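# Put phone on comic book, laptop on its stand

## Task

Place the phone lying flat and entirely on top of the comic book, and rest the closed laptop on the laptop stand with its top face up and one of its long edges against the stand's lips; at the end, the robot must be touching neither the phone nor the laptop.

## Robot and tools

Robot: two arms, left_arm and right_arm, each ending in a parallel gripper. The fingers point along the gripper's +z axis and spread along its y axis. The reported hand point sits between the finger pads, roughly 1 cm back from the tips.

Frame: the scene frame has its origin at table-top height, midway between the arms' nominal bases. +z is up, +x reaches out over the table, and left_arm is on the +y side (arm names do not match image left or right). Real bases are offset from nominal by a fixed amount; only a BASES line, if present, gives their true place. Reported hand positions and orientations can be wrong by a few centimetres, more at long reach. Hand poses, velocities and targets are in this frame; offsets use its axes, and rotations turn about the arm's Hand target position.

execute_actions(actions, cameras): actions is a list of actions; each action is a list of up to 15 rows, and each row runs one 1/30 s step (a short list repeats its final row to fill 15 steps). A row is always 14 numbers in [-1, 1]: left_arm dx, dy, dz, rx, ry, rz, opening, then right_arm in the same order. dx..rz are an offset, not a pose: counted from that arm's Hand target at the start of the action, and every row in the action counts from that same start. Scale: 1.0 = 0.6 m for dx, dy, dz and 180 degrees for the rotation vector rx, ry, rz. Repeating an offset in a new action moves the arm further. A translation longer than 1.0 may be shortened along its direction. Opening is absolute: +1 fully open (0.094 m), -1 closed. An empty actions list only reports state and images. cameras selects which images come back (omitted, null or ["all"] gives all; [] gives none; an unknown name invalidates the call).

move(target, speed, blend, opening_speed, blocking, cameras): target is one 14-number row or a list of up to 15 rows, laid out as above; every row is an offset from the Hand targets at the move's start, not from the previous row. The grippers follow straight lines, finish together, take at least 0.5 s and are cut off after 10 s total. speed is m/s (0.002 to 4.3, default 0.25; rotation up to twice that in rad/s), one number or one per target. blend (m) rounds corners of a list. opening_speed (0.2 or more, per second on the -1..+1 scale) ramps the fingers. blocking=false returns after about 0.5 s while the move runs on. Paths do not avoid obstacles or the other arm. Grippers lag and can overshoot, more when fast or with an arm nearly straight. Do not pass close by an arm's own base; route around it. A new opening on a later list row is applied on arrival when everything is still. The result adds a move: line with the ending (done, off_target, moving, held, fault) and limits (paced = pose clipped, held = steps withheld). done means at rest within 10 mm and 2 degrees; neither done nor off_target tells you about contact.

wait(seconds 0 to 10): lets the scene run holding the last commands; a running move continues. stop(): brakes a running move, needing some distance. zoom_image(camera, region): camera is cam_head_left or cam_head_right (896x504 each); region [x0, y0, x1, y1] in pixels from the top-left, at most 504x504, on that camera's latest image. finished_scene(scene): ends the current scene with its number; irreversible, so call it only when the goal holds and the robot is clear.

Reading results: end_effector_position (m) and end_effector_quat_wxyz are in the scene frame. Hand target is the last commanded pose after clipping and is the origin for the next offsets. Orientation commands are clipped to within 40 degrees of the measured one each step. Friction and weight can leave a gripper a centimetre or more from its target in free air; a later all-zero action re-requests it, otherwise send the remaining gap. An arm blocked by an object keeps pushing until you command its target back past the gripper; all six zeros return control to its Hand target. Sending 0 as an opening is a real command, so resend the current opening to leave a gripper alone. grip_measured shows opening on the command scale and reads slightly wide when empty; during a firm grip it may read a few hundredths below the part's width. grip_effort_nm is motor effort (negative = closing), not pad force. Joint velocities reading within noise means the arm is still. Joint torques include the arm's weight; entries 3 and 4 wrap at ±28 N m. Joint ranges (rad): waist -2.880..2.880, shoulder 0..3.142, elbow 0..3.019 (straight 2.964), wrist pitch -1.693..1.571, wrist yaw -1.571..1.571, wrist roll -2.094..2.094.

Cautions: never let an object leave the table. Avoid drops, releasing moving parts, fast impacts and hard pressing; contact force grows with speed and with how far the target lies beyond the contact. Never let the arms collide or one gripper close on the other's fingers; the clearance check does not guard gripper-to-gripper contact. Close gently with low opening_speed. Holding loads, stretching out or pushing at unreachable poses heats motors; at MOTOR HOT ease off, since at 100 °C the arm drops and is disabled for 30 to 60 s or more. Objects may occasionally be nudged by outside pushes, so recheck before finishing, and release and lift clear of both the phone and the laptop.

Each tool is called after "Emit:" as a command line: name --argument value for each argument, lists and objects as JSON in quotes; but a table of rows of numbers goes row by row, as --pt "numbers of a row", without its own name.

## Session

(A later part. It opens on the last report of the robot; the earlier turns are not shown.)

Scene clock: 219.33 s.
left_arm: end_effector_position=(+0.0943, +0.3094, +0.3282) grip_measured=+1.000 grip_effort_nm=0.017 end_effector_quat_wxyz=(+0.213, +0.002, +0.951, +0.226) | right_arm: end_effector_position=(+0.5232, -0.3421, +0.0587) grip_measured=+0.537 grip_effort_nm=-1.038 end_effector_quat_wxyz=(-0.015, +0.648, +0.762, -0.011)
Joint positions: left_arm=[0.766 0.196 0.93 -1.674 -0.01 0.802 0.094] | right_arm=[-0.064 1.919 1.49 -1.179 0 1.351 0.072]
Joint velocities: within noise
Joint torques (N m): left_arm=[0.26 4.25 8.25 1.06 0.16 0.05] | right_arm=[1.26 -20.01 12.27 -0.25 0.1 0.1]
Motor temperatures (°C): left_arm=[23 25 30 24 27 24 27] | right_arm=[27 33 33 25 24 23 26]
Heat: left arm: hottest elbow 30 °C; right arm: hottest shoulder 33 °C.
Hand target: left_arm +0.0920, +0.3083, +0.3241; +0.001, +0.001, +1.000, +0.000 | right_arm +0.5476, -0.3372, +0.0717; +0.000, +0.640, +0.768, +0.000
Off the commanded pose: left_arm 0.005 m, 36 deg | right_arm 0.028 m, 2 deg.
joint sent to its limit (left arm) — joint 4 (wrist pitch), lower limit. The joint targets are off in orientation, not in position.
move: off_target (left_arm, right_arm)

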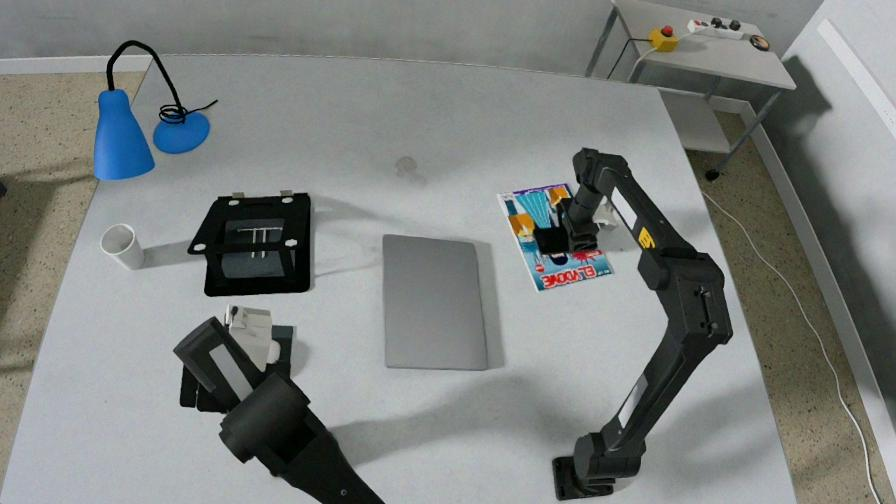

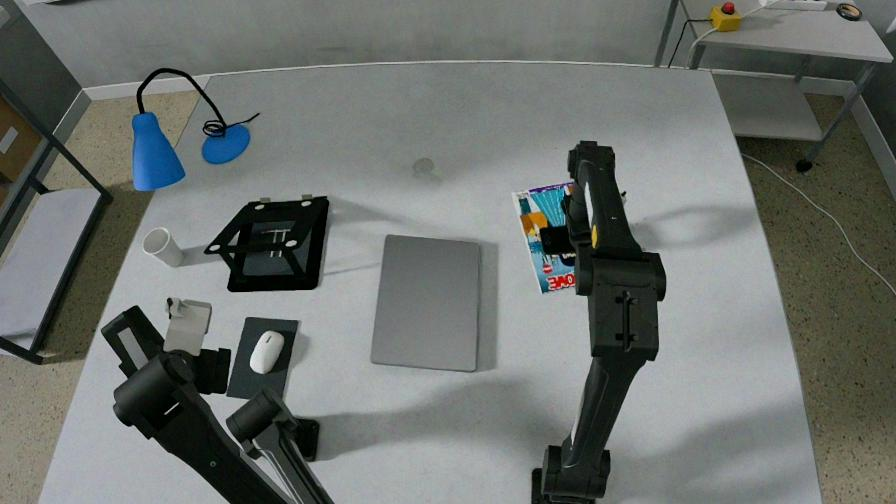

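Emit:
move --target '[0,0,0,0,0,0,1,0,-0.013,-0.085,0,0,0,0.35]' --speed 0.08

Emit:
zoom_image --camera "cam_head_left" --region '[490, 160, 650, 300]'

Emit:
zoom_image --camera "cam_head_right" --region '[490, 160, 650, 300]'

Scene clock: 224.97 s.
left_arm: end_effector_position=(+0.0943, +0.3094, +0.3282) grip_measured=+1.000 grip_effort_nm=0.022 end_effector_quat_wxyz=(+0.213, +0.002, +0.951, +0.226) | right_arm: end_effector_position=(+0.5395, -0.3430, +0.0236) grip_measured=+0.537 grip_effort_nm=-1.038 end_effector_quat_wxyz=(-0.005, +0.642, +0.767, -0.004)
Joint positions: left_arm=[0.766 0.196 0.93 -1.674 -0.01 0.802 0.094] | right_arm=[-0.064 1.983 1.49 -1.09 0 1.336 0.072]
Joint velocities: within noise
Joint torques (N m): left_arm=[-0.38 5.13 8.09 1.2 0.12 0.1] | right_arm=[0.26 -20.25 8.46 0.39 0.1 0.06]
Motor temperatures (°C): left_arm=[23 25 30 24 27 24 27] | right_arm=[27 34 34 25 24 23 26]
Heat: left arm: hottest elbow 30 °C; right arm: hottest shoulder 34 °C.
Hand target: left_arm +0.0920, +0.3083, +0.3241; +0.001, +0.001, +1.000, +0.000 | right_arm +0.5477, -0.3450, +0.0209; +0.000, +0.640, +0.768, +0.000
Off the commanded pose: left_arm 0.005 m, 36 deg | right_arm 0.009 m, 1 deg.
joint sent to its limit (left arm) — joint 4 (wrist pitch), lower limit. The joint targets are off in orientation, not in position.
move: off_target (left_arm)

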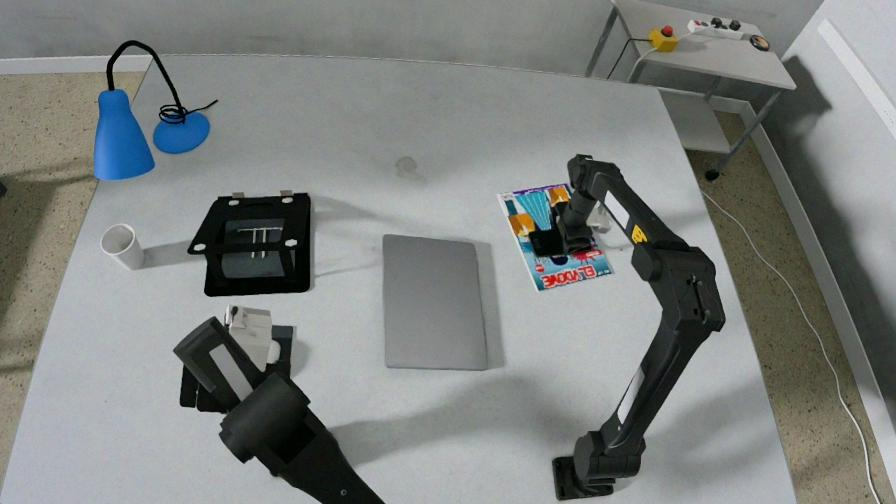

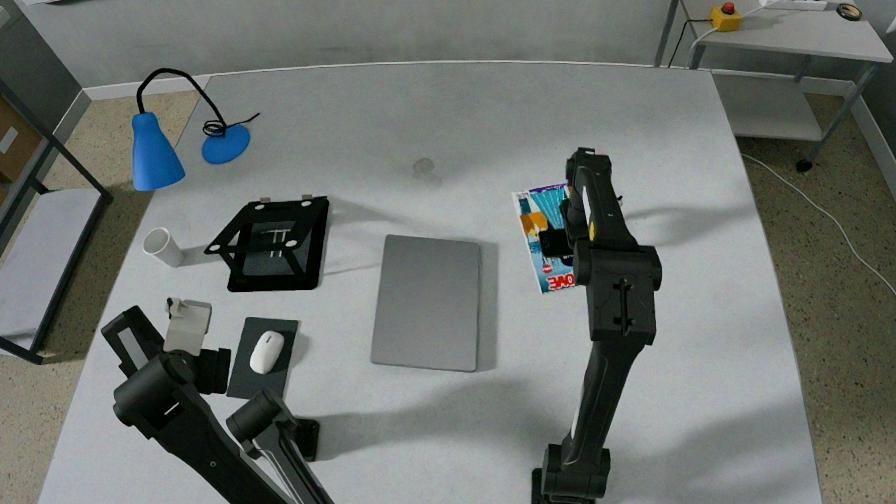

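Scaled by 3.150.

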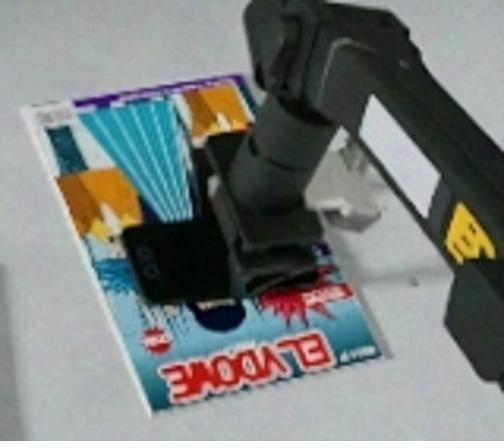

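Scaled by 3.150.

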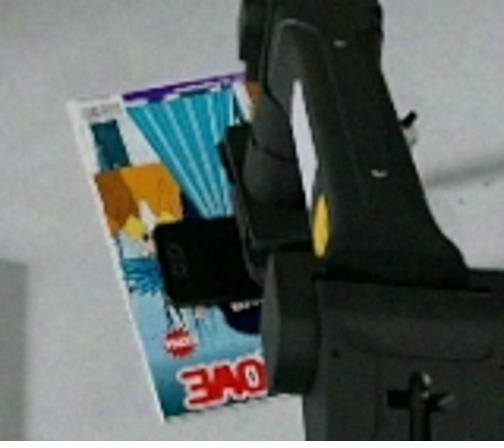

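Emit:
move --pt "0 0 0 0 0 0 1 0 0 -0.013 0 0 0 0.35" --pt "0 0 0 0 0 0 1 0 0 -0.013 0 0 0 0.8" --speed 0.06 --opening_speed 0.25 --cameras '[]'

Emit:
move --pt "0 0 0 0 0 0 1 0 0 0.3 0 0 0 0.8" --pt "0 0 0 0 0 0 1 -0.4 0 0.35 0 0 0 0.8" --speed 0.2

Emit:
zoom_image --camera "cam_head_left" --region '[490, 160, 650, 300]'

Emit:
zoom_image --camera "cam_head_right" --region '[490, 160, 650, 300]'

Scene clock: 232.07 s.
left_arm: end_effector_position=(+0.0943, +0.3094, +0.3282) grip_measured=+1.000 grip_effort_nm=0.017 end_effector_quat_wxyz=(+0.213, +0.002, +0.951, +0.226) | right_arm: end_effector_position=(+0.5430, -0.3432, +0.0212) grip_measured=+0.798 grip_effort_nm=0.071 end_effector_quat_wxyz=(+0.000, +0.642, +0.767, +0.000)
Joint positions: left_arm=[0.766 0.196 0.93 -1.674 -0.01 0.802 0.094] | right_arm=[-0.064 1.987 1.49 -1.074 0 1.336 0.084]
Joint velocities: within noise
Joint torques (N m): left_arm=[0.03 4.31 8.05 1.16 0.12 0.07] | right_arm=[0.26 -20.54 8.13 0.44 0.1 0.09]
Motor temperatures (°C): left_arm=[23 25 30 24 27 24 27] | right_arm=[27 35 35 25 24 23 27]
Heat: left arm: hottest elbow 30 °C; right arm: hottest shoulder 35 °C.
Hand target: left_arm +0.0920, +0.3083, +0.3241; +0.001, +0.001, +1.000, +0.000 | right_arm +0.5476, -0.3450, +0.0131; +0.000, +0.640, +0.768, +0.000
Off the commanded pose: left_arm 0.005 m, 36 deg | right_arm 0.010 m, 0 deg.
joint sent to its limit (left arm) — joint 4 (wrist pitch), lower limit. The joint targets are off in orientation, not in position.
move: off_target (left_arm)
No camera images: "cameras" was empty.

Scene clock: 235.03 s.
left_arm: end_effector_position=(+0.0943, +0.3094, +0.3282) grip_measured=+1.000 grip_effort_nm=0.017 end_effector_quat_wxyz=(+0.213, +0.002, +0.951, +0.226) | right_arm: end_effector_position=(+0.3149, -0.3411, +0.2264) grip_measured=+0.799 grip_effort_nm=0.056 end_effector_quat_wxyz=(+0.007, +0.638, +0.770, +0.005)
Joint positions: left_arm=[0.766 0.196 0.93 -1.674 -0.01 0.802 0.094] | right_arm=[-0.096 1.234 1.134 -1.453 0 1.294 0.085]
Joint velocities: within noise
Joint torques (N m): left_arm=[-0.15 4.84 8.35 1.11 0.15 0.08] | right_arm=[-0.5 -10.46 7.43 -0.25 0.1 0.09]
Motor temperatures (°C): left_arm=[23 25 30 24 27 24 27] | right_arm=[27 35 35 25 24 23 26]
Heat: left arm: hottest elbow 30 °C; right arm: hottest shoulder 35 °C.
Hand target: left_arm +0.0920, +0.3083, +0.3241; +0.001, +0.001, +1.000, +0.000 | right_arm +0.3076, -0.3450, +0.2230; +0.000, +0.640, +0.768, +0.000
Off the commanded pose: left_arm 0.005 m, 36 deg | right_arm 0.009 m, 1 deg.
joint sent to its limit (left arm) — joint 4 (wrist pitch), lower limit. The joint targets are off in orientation, not in position.
move: off_target (left_arm)

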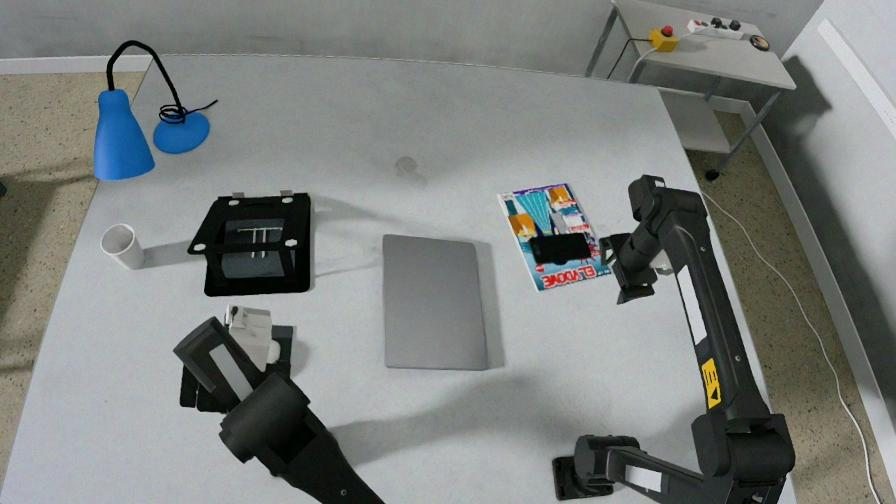

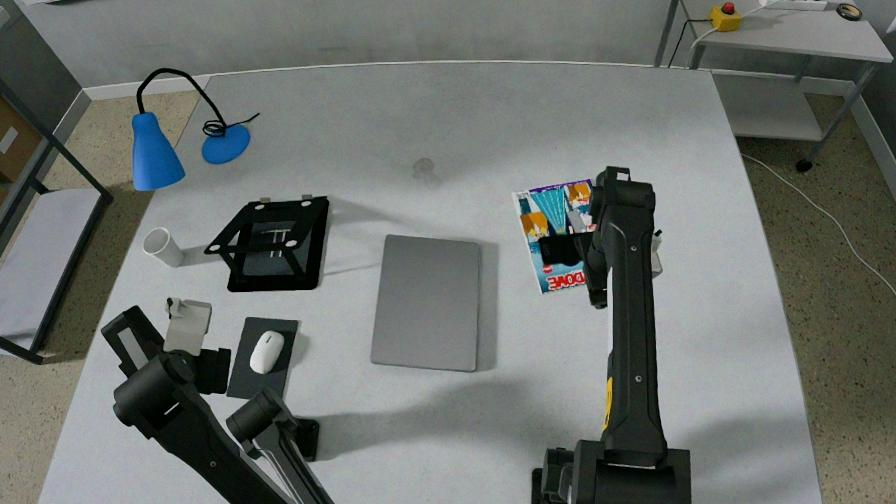

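Scaled by 3.150.

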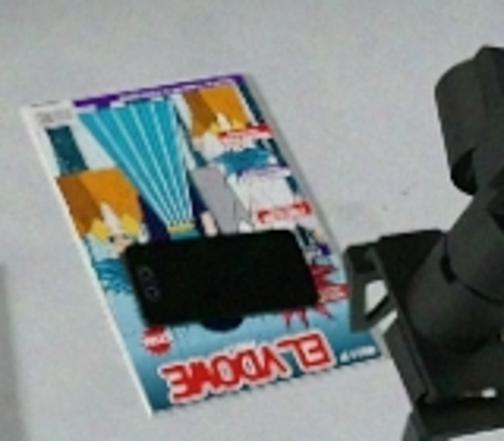

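Scaled by 3.150.

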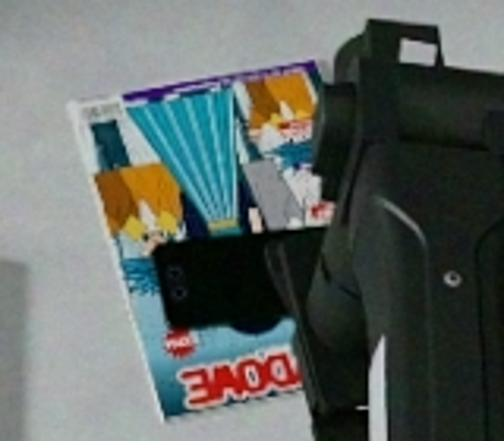

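Emit:
zoom_image --camera "cam_head_left" --region '[370, 330, 520, 390]'

Emit:
zoom_image --camera "cam_head_right" --region '[430, 330, 510, 390]'

Emit:
zoom_image --camera "cam_head_left" --region '[440, 225, 520, 285]'

Emit:
zoom_image --camera "cam_head_left" --region '[180, 180, 320, 300]'

Emit:
zoom_image --camera "cam_head_right" --region '[200, 180, 340, 300]'

Scaled by 3.360.

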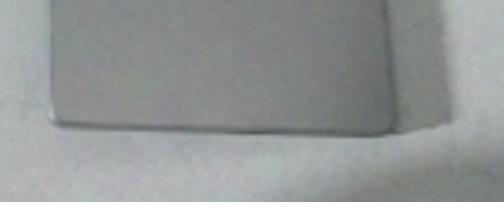

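Scaled by 6.300.

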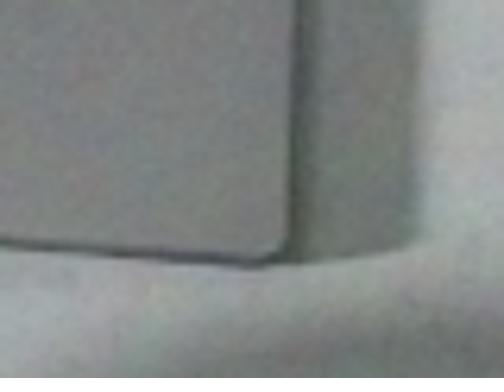

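Scaled by 6.300.

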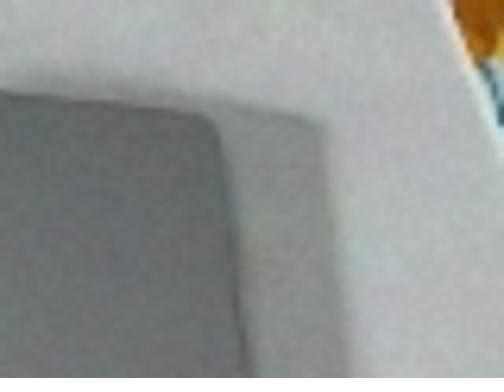

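Scaled by 3.600.

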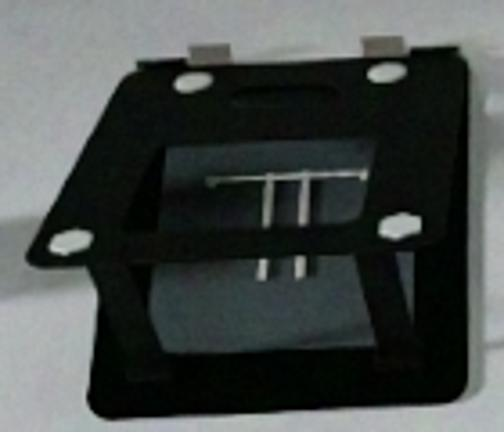

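Scaled by 3.600.

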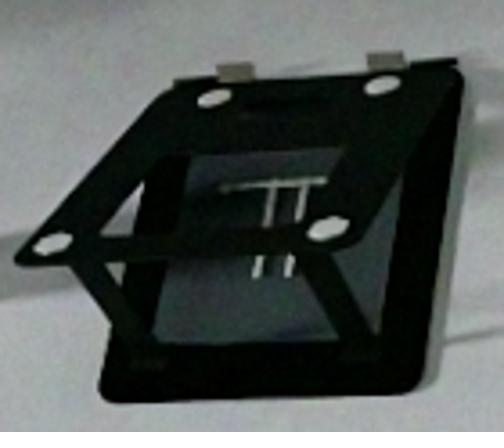

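Emit:
move --target '[0.40,0.03,-0.2,0.07,-0.533,-0.761,1,-0.2,0,0,0,0,0,0.8]'

Scene clock: 271.80 s.
left_arm: end_effector_position=(+0.3290, +0.3273, +0.2018) grip_measured=+1.000 grip_effort_nm=0.012 end_effector_quat_wxyz=(+0.627, +0.652, +0.277, +0.323) | right_arm: end_effector_position=(+0.1951, -0.3431, +0.2260) grip_measured=+0.799 grip_effort_nm=0.056 end_effector_quat_wxyz=(+0.005, +0.638, +0.770, +0.003)
Joint positions: left_arm=[0.837 1.112 0.339 0.343 1.559 2.074 0.094] | right_arm=[-0.152 0.907 0.91 -1.563 0 1.237 0.085]
Joint velocities: within noise
Joint torques (N m): left_arm=[-2.08 -5.13 9.24 1.63 0.36 0.05] | right_arm=[-0.44 -5.83 7.28 -0.21 0.1 0.08]
Motor temperatures (°C): left_arm=[23 25 31 24 27 24 27] | right_arm=[27 33 33 25 24 23 26]
Heat: left arm: hottest elbow 31 °C; right arm: hottest shoulder 33 °C.
Hand target: left_arm +0.3320, +0.3263, +0.2041; +0.569, +0.812, +0.106, +0.075 | right_arm +0.1876, -0.3450, +0.2231; +0.000, +0.640, +0.768, +0.000
Off the commanded pose: left_arm 0.004 m, 40 deg | right_arm 0.008 m, 1 deg.
joint sent to its limit (left arm) — joint 5 (wrist yaw), upper limit; joint 6 (wrist roll), upper limit. The joint targets are off in orientation, not in position.
move: off_target (left_arm); limits=paced

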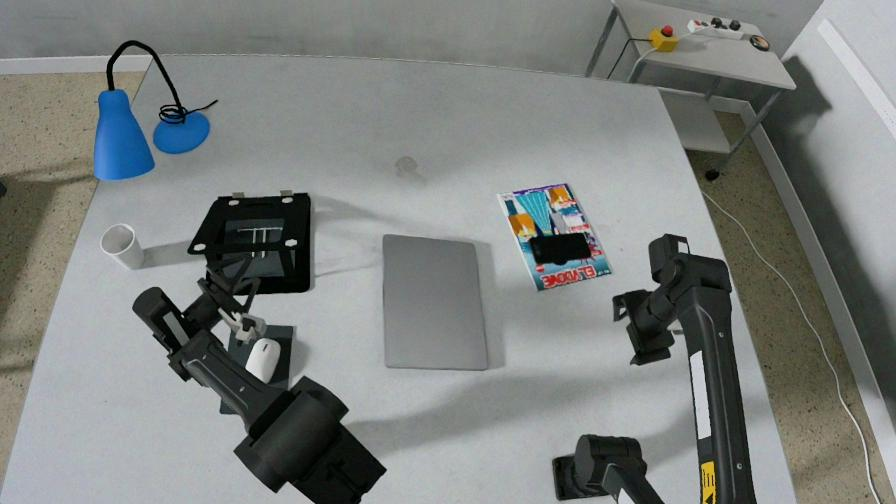

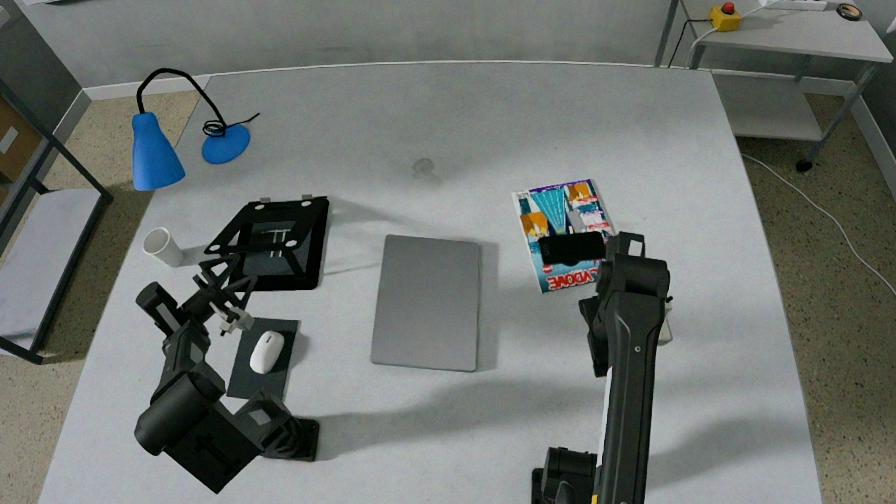

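Emit:
move --target '[-0.02,-0.2,0.0,-0.231,0.863,0.325,1,0,0,0,0,0,0,0.8]'

Scene clock: 282.70 s.
left_arm: end_effector_position=(+0.3036, +0.2028, +0.1892) grip_measured=+1.000 grip_effort_nm=-0.002 end_effector_quat_wxyz=(+0.112, -0.056, +0.816, -0.565) | right_arm: end_effector_position=(+0.1951, -0.3431, +0.2260) grip_measured=+0.799 grip_effort_nm=0.056 end_effector_quat_wxyz=(+0.005, +0.638, +0.770, +0.003)
Joint positions: left_arm=[0.44 1.258 0.705 -1.535 1.173 0.679 0.094] | right_arm=[-0.152 0.907 0.91 -1.563 0 1.237 0.085]
Joint velocities: within noise
Joint torques (N m): left_arm=[-2.96 -7.3 13.53 -0.98 0.61 -0.05] | right_arm=[-0.5 -5.83 7.31 -0.21 0.11 0.09]
Motor temperatures (°C): left_arm=[23 25 32 24 27 24 27] | right_arm=[27 33 33 25 24 23 26]
Heat: left arm: hottest elbow 32 °C; right arm: hottest shoulder 33 °C.
Hand target: left_arm +0.3199, +0.2062, +0.2041; +0.119, -0.043, +0.818, -0.561 | right_arm +0.1876, -0.3450, +0.2231; +0.000, +0.640, +0.768, +0.000
Off the commanded pose: left_arm 0.022 m, 2 deg | right_arm 0.008 m, 1 deg.
move: off_target (left_arm)

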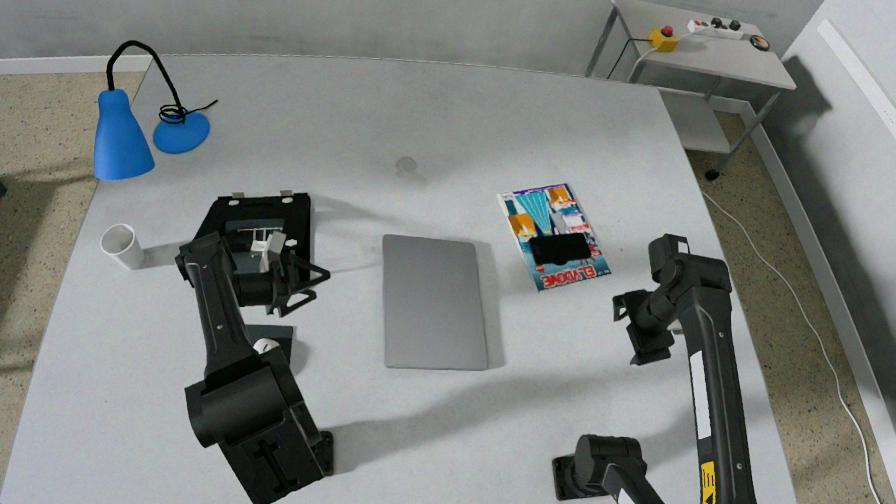

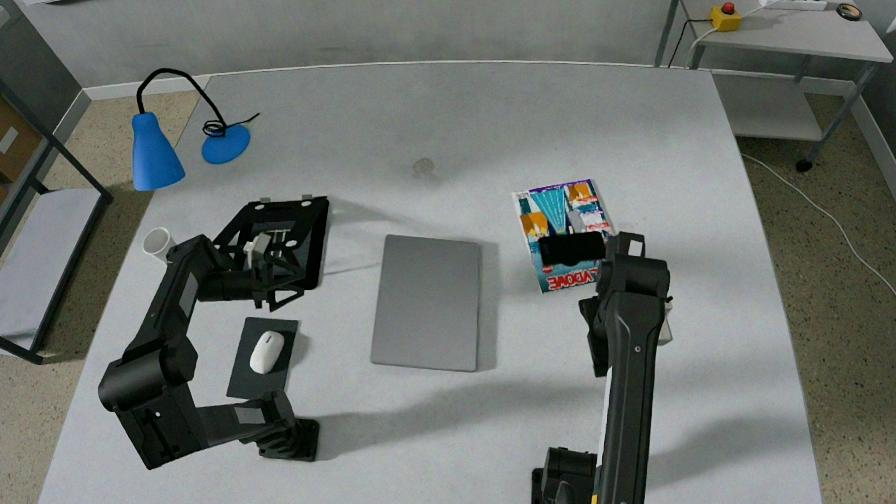

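Emit:
move --pt "0.05 -0.01 0 -0.012 0.045 0.1 0 0 0 0 0 0 0 0.8" --pt "0.05 -0.01 -0.2 -0.012 0.045 0.1 0 0 0 0 0 0 0 0.8"

Emit:
zoom_image --camera "cam_head_left" --region '[200, 180, 440, 380]'

Emit:
zoom_image --camera "cam_head_right" --region '[200, 180, 440, 380]'

Scene clock: 290.13 s.
left_arm: end_effector_position=(+0.3520, +0.2057, +0.0874) grip_measured=+0.002 grip_effort_nm=-0.090 end_effector_quat_wxyz=(+0.149, -0.218, +0.795, -0.546) | right_arm: end_effector_position=(+0.1951, -0.3431, +0.2260) grip_measured=+0.799 grip_effort_nm=0.056 end_effector_quat_wxyz=(+0.005, +0.638, +0.770, +0.003)
Joint positions: left_arm=[0.372 1.319 0.436 -0.354 1.181 -0.359 0.047] | right_arm=[-0.152 0.907 0.91 -1.563 0 1.237 0.085]
Joint velocities: within noise
Joint torques (N m): left_arm=[-2.26 -7.53 6.37 1.33 0.49 0.04] | right_arm=[-0.44 -5.83 7.3 -0.21 0.1 0.1]
Motor temperatures (°C): left_arm=[23 25 32 24 27 24 27] | right_arm=[27 33 33 25 24 23 25]
Heat: left arm: hottest elbow 32 °C; right arm: hottest shoulder 33 °C.
Hand target: left_arm +0.3501, +0.2004, +0.0842; +0.147, -0.212, +0.797, -0.546 | right_arm +0.1876, -0.3450, +0.2231; +0.000, +0.640, +0.768, +0.000
Off the commanded pose: left_arm 0.007 m, 1 deg | right_arm 0.008 m, 1 deg.
move: done

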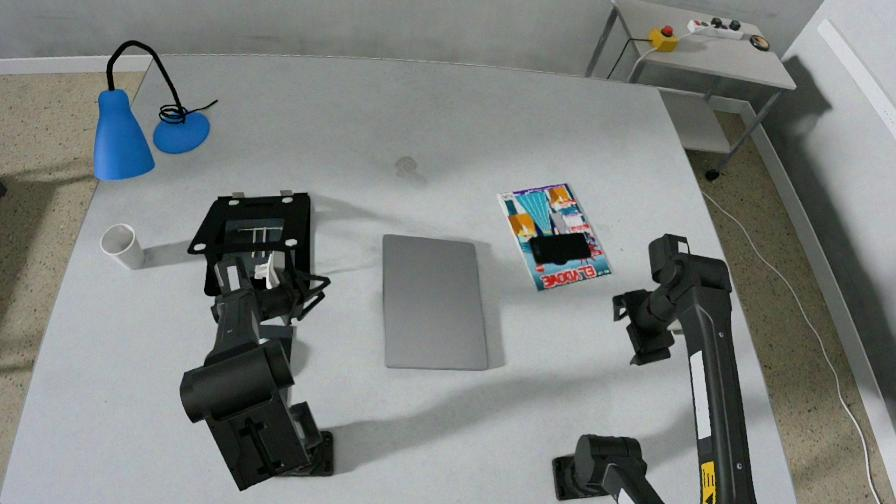

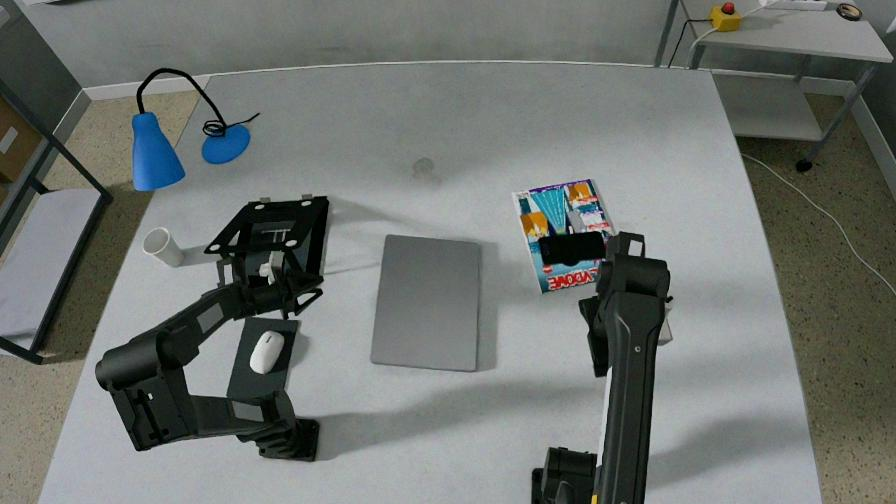

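Scaled by 2.100.

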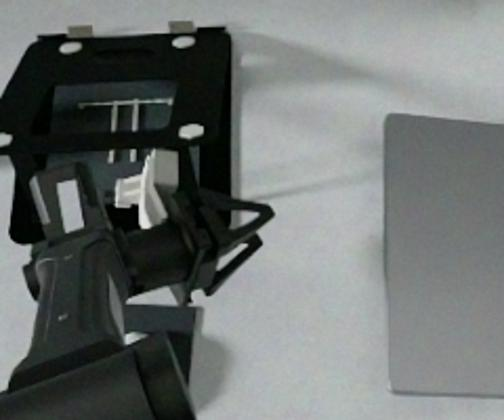

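Scaled by 2.100.

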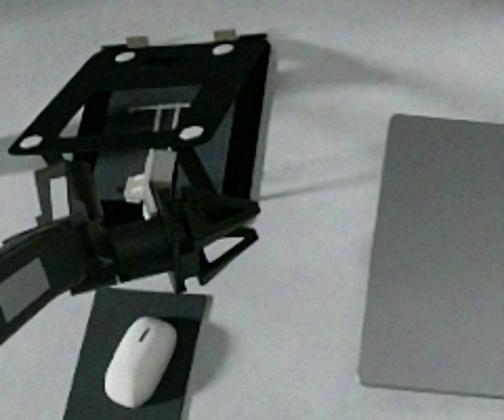

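Emit:
move --pt "-0.02 -0.1 0 0 0 0 0.4 0 0 0 0 0 0 0.8" --pt "-0.02 -0.1 -0.07 0 0 0 0.4 0 0 0 0 0 0 0.8" --speed 0.15

Emit:
zoom_image --camera "cam_head_left" --region '[240, 220, 440, 380]'

Emit:
zoom_image --camera "cam_head_right" --region '[240, 220, 440, 380]'

Scene clock: 297.00 s.
left_arm: end_effector_position=(+0.3421, +0.1455, +0.0456) grip_measured=+0.398 grip_effort_nm=0.129 end_effector_quat_wxyz=(+0.153, -0.214, +0.796, -0.545) | right_arm: end_effector_position=(+0.1951, -0.3431, +0.2260) grip_measured=+0.799 grip_effort_nm=0.056 end_effector_quat_wxyz=(+0.005, +0.638, +0.770, +0.003)
Joint positions: left_arm=[0.149 1.433 0.254 0.35 1.064 -0.798 0.066] | right_arm=[-0.152 0.907 0.91 -1.563 0 1.237 0.085]
Joint velocities: within noise
Joint torques (N m): left_arm=[-2.73 -7 4.41 2.03 0.21 -0.01] | right_arm=[-0.32 -5.89 7.3 -0.2 0.1 0.09]
Motor temperatures (°C): left_arm=[23 25 32 24 27 24 27] | right_arm=[27 32 33 25 24 23 25]
Heat: left arm: hottest elbow 32 °C; right arm: hottest elbow 33 °C.
Hand target: left_arm +0.3380, +0.1403, +0.0421; +0.147, -0.212, +0.797, -0.546 | right_arm +0.1876, -0.3450, +0.2231; +0.000, +0.640, +0.768, +0.000
Off the commanded pose: left_arm 0.007 m, 1 deg | right_arm 0.008 m, 1 deg.
move: done

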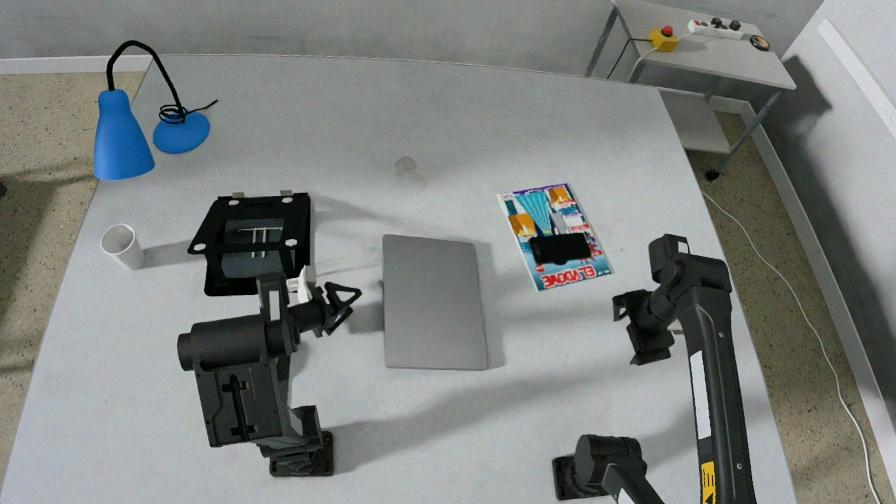

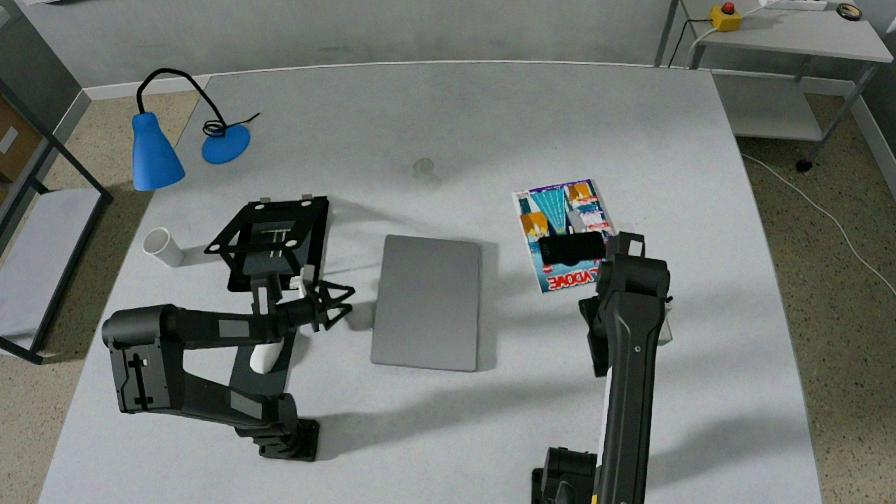

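Scaled by 2.520.

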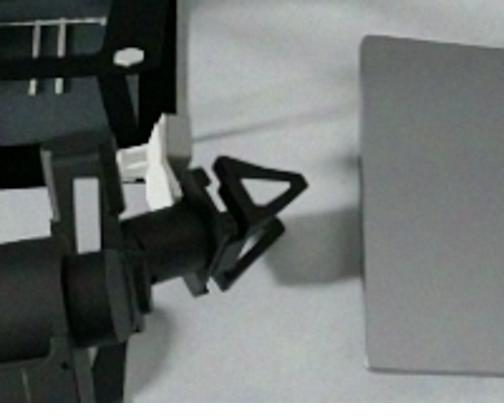

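Scaled by 2.520.

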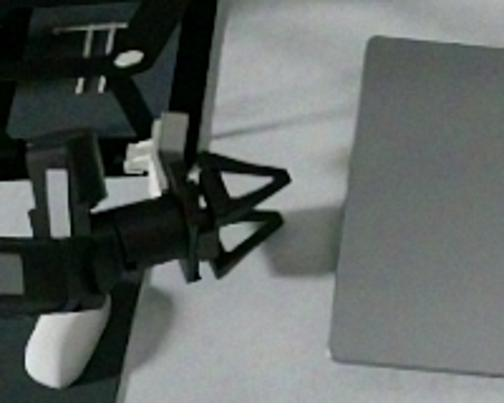

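Emit:
move --pt "0.0 -0.03 -0.01 0 0 0 -0.1 0 0 0 0 0 0 0.8" --pt "-0.0 -0.10 -0.028 0 0 0 -0.1 0 0 0 0 0 0 0.8" --speed 0.1

Emit:
zoom_image --camera "cam_head_left" --region '[300, 240, 420, 340]'

Emit:
zoom_image --camera "cam_head_right" --region '[300, 240, 420, 340]'

Scene clock: 306.63 s.
left_arm: end_effector_position=(+0.3435, +0.0874, +0.0297) grip_measured=-0.098 grip_effort_nm=-0.081 end_effector_quat_wxyz=(+0.157, -0.215, +0.794, -0.546) | right_arm: end_effector_position=(+0.1951, -0.3431, +0.2260) grip_measured=+0.799 grip_effort_nm=0.056 end_effector_quat_wxyz=(+0.005, +0.638, +0.770, +0.003)
Joint positions: left_arm=[-0.104 1.599 0.207 0.813 0.865 -1.095 0.042] | right_arm=[-0.152 0.907 0.91 -1.563 0 1.237 0.085]
Joint velocities: within noise
Joint torques (N m): left_arm=[-3.31 -6.77 3.07 2.11 -0.01 -0.01] | right_arm=[-0.38 -5.83 7.3 -0.21 0.1 0.09]
Motor temperatures (°C): left_arm=[23 25 31 24 27 24 27] | right_arm=[27 32 33 25 24 23 25]
Heat: left arm: hottest elbow 31 °C; right arm: hottest elbow 33 °C.
Hand target: left_arm +0.3380, +0.0802, +0.0254; +0.147, -0.212, +0.797, -0.546 | right_arm +0.1876, -0.3450, +0.2231; +0.000, +0.640, +0.768, +0.000
Off the commanded pose: left_arm 0.010 m, 1 deg | right_arm 0.008 m, 1 deg.
move: done

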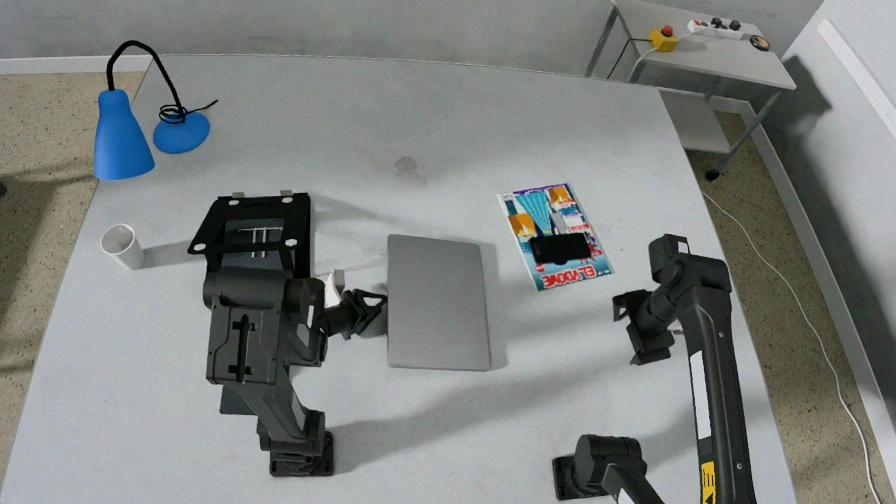

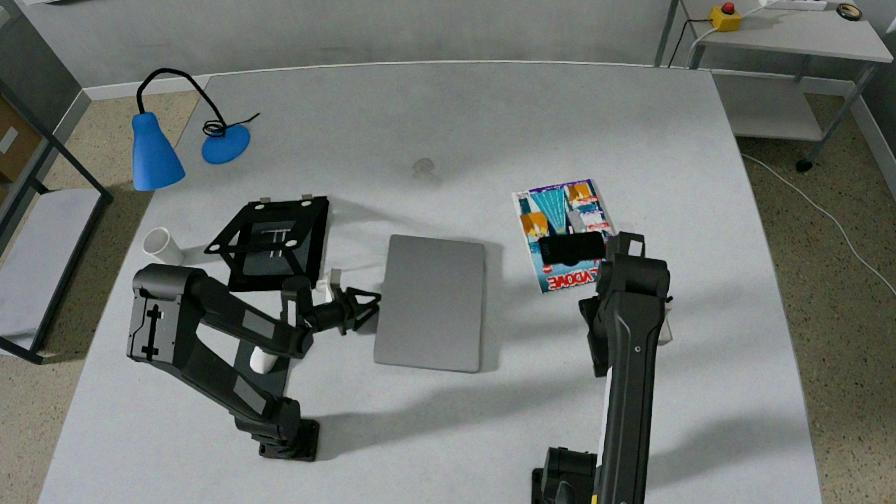

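Scaled by 4.200.

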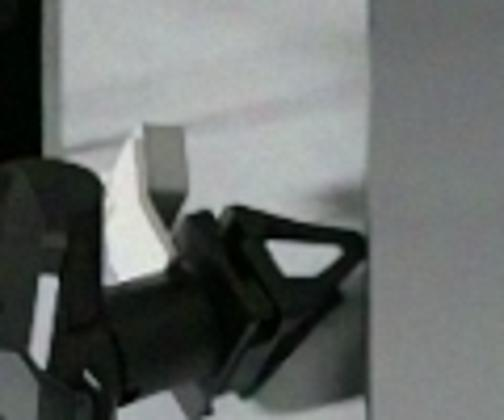

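Scaled by 4.200.

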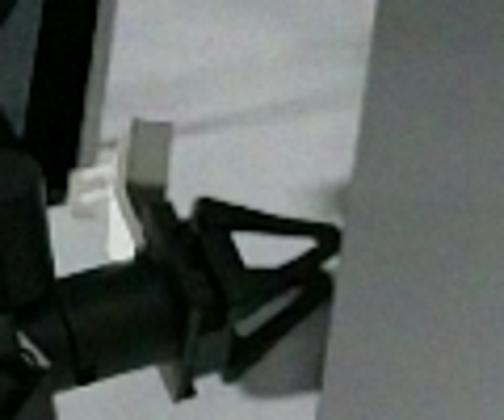

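Emit:
move --pt "0.0 0.025 0.01 0 0 0 -0.1 0 0 0 0 0 0 0.8" --pt "0 0.025 -0.03 0 0 0 -0.1 0 0 0 0 0 0 0.8" --speed 0.06 --cameras '[]'

Emit:
move --pt "0.0 0.0 -0.02 0 0 0 -0.1 0 0 0 0 0 0 0.8" --speed 0.06 --cameras '[]'

Emit:
move --pt "-0.0 -0.07 0.0 0 0 0 -0.1 0 0 0 0 0 0 0.8" --speed 0.06

Emit:
zoom_image --camera "cam_head_left" --region '[300, 240, 420, 340]'

Emit:
zoom_image --camera "cam_head_right" --region '[300, 240, 420, 340]'

Scene clock: 311.90 s.
left_arm: end_effector_position=(+0.3406, +0.0903, +0.0263) grip_measured=-0.100 grip_effort_nm=0.012 end_effector_quat_wxyz=(+0.158, -0.190, +0.789, -0.562) | right_arm: end_effector_position=(+0.1951, -0.3431, +0.2260) grip_measured=+0.799 grip_effort_nm=0.056 end_effector_quat_wxyz=(+0.005, +0.638, +0.770, +0.003)
Joint positions: left_arm=[-0.071 1.67 0.207 0.895 0.939 -1.058 0.042] | right_arm=[-0.152 0.907 0.91 -1.563 0 1.237 0.085]
Joint velocities: within noise
Joint torques (N m): left_arm=[-0.91 -5.42 2.62 1.01 -0.77 0.19] | right_arm=[-0.38 -5.89 7.3 -0.23 0.11 0.09]
Motor temperatures (°C): left_arm=[23 25 31 24 27 24 27] | right_arm=[27 32 33 25 24 23 25]
Heat: left arm: hottest elbow 31 °C; right arm: hottest elbow 33 °C.
Hand target: left_arm +0.3380, +0.0953, +0.0073; +0.147, -0.212, +0.797, -0.547 | right_arm +0.1876, -0.3450, +0.2231; +0.000, +0.640, +0.768, +0.000
Off the commanded pose: left_arm 0.020 m, 3 deg | right_arm 0.008 m, 1 deg.
move: off_target (left_arm)
No camera images: "cameras" was empty.

Scene clock: 313.00 s.
left_arm: end_effector_position=(+0.3435, +0.0910, +0.0266) grip_measured=-0.100 grip_effort_nm=0.012 end_effector_quat_wxyz=(+0.156, -0.203, +0.780, -0.572) | right_arm: end_effector_position=(+0.1951, -0.3431, +0.2260) grip_measured=+0.799 grip_effort_nm=0.056 end_effector_quat_wxyz=(+0.005, +0.638, +0.770, +0.003)
Joint positions: left_arm=[-0.067 1.707 0.207 0.968 0.943 -1.114 0.042] | right_arm=[-0.152 0.907 0.91 -1.563 0 1.237 0.085]
Joint velocities: within noise
Joint torques (N m): left_arm=[-1.14 -2.2 2.33 0.76 -0.87 0.78] | right_arm=[-0.38 -5.77 7.31 -0.2 0.1 0.08]
Motor temperatures (°C): left_arm=[23 25 31 24 27 24 27] | right_arm=[27 32 33 25 24 23 25]
Heat: left arm: hottest elbow 31 °C; right arm: hottest elbow 33 °C.
Hand target: left_arm +0.3380, +0.0952, -0.0047; +0.147, -0.212, +0.797, -0.547 | right_arm +0.1876, -0.3450, +0.2231; +0.000, +0.640, +0.768, +0.000
Off the commanded pose: left_arm 0.032 m, 4 deg | right_arm 0.008 m, 1 deg.
move: off_target (left_arm)
No camera images: "cameras" was empty.

Scene clock: 314.37 s.
left_arm: end_effector_position=(+0.3547, +0.0741, +0.0278) grip_measured=-0.100 grip_effort_nm=0.017 end_effector_quat_wxyz=(+0.192, -0.221, +0.774, -0.561) | right_arm: end_effector_position=(+0.1951, -0.3431, +0.2260) grip_measured=+0.799 grip_effort_nm=0.056 end_effector_quat_wxyz=(+0.005, +0.638, +0.770, +0.003)
Joint positions: left_arm=[-0.172 1.748 0.203 1.118 0.773 -1.212 0.042] | right_arm=[-0.152 0.907 0.91 -1.563 0 1.237 0.085]
Joint velocities: within noise
Joint torques (N m): left_arm=[-5.42 -3.78 2.61 0.7 0.06 0.45] | right_arm=[-0.38 -5.83 7.31 -0.18 0.1 0.09]
Motor temperatures (°C): left_arm=[23 25 31 24 27 24 27] | right_arm=[27 32 33 25 24 23 25]
Heat: left arm: hottest elbow 31 °C; right arm: hottest elbow 33 °C.
Hand target: left_arm +0.3380, +0.0532, -0.0047; +0.147, -0.212, +0.797, -0.547 | right_arm +0.1876, -0.3450, +0.2231; +0.000, +0.640, +0.768, +0.000
Off the commanded pose: left_arm 0.042 m, 6 deg | right_arm 0.008 m, 1 deg.
move: off_target (left_arm)

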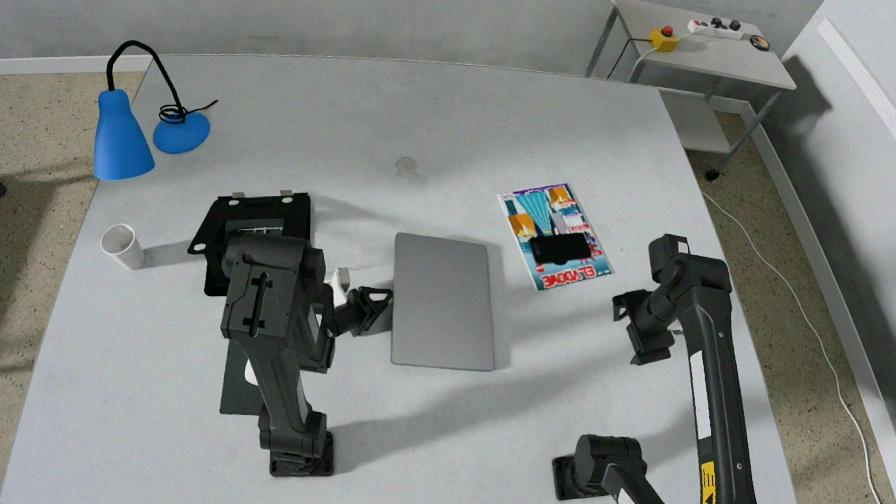

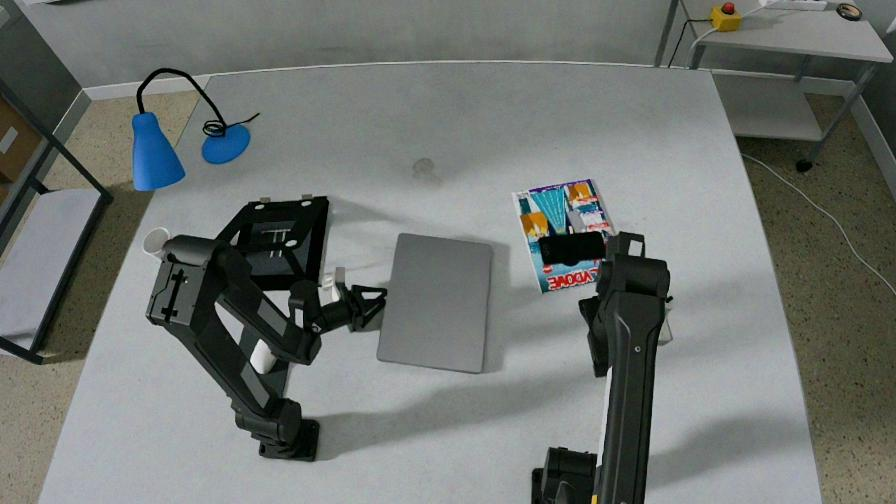

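Scaled by 4.200.

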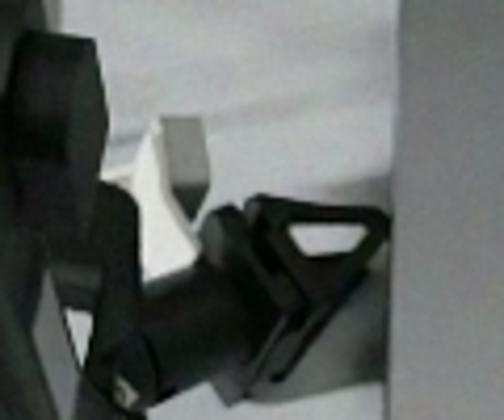

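Scaled by 4.200.

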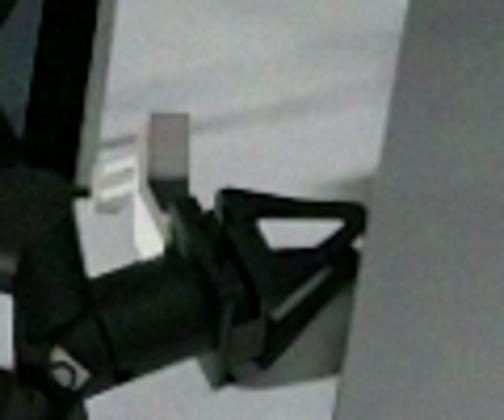

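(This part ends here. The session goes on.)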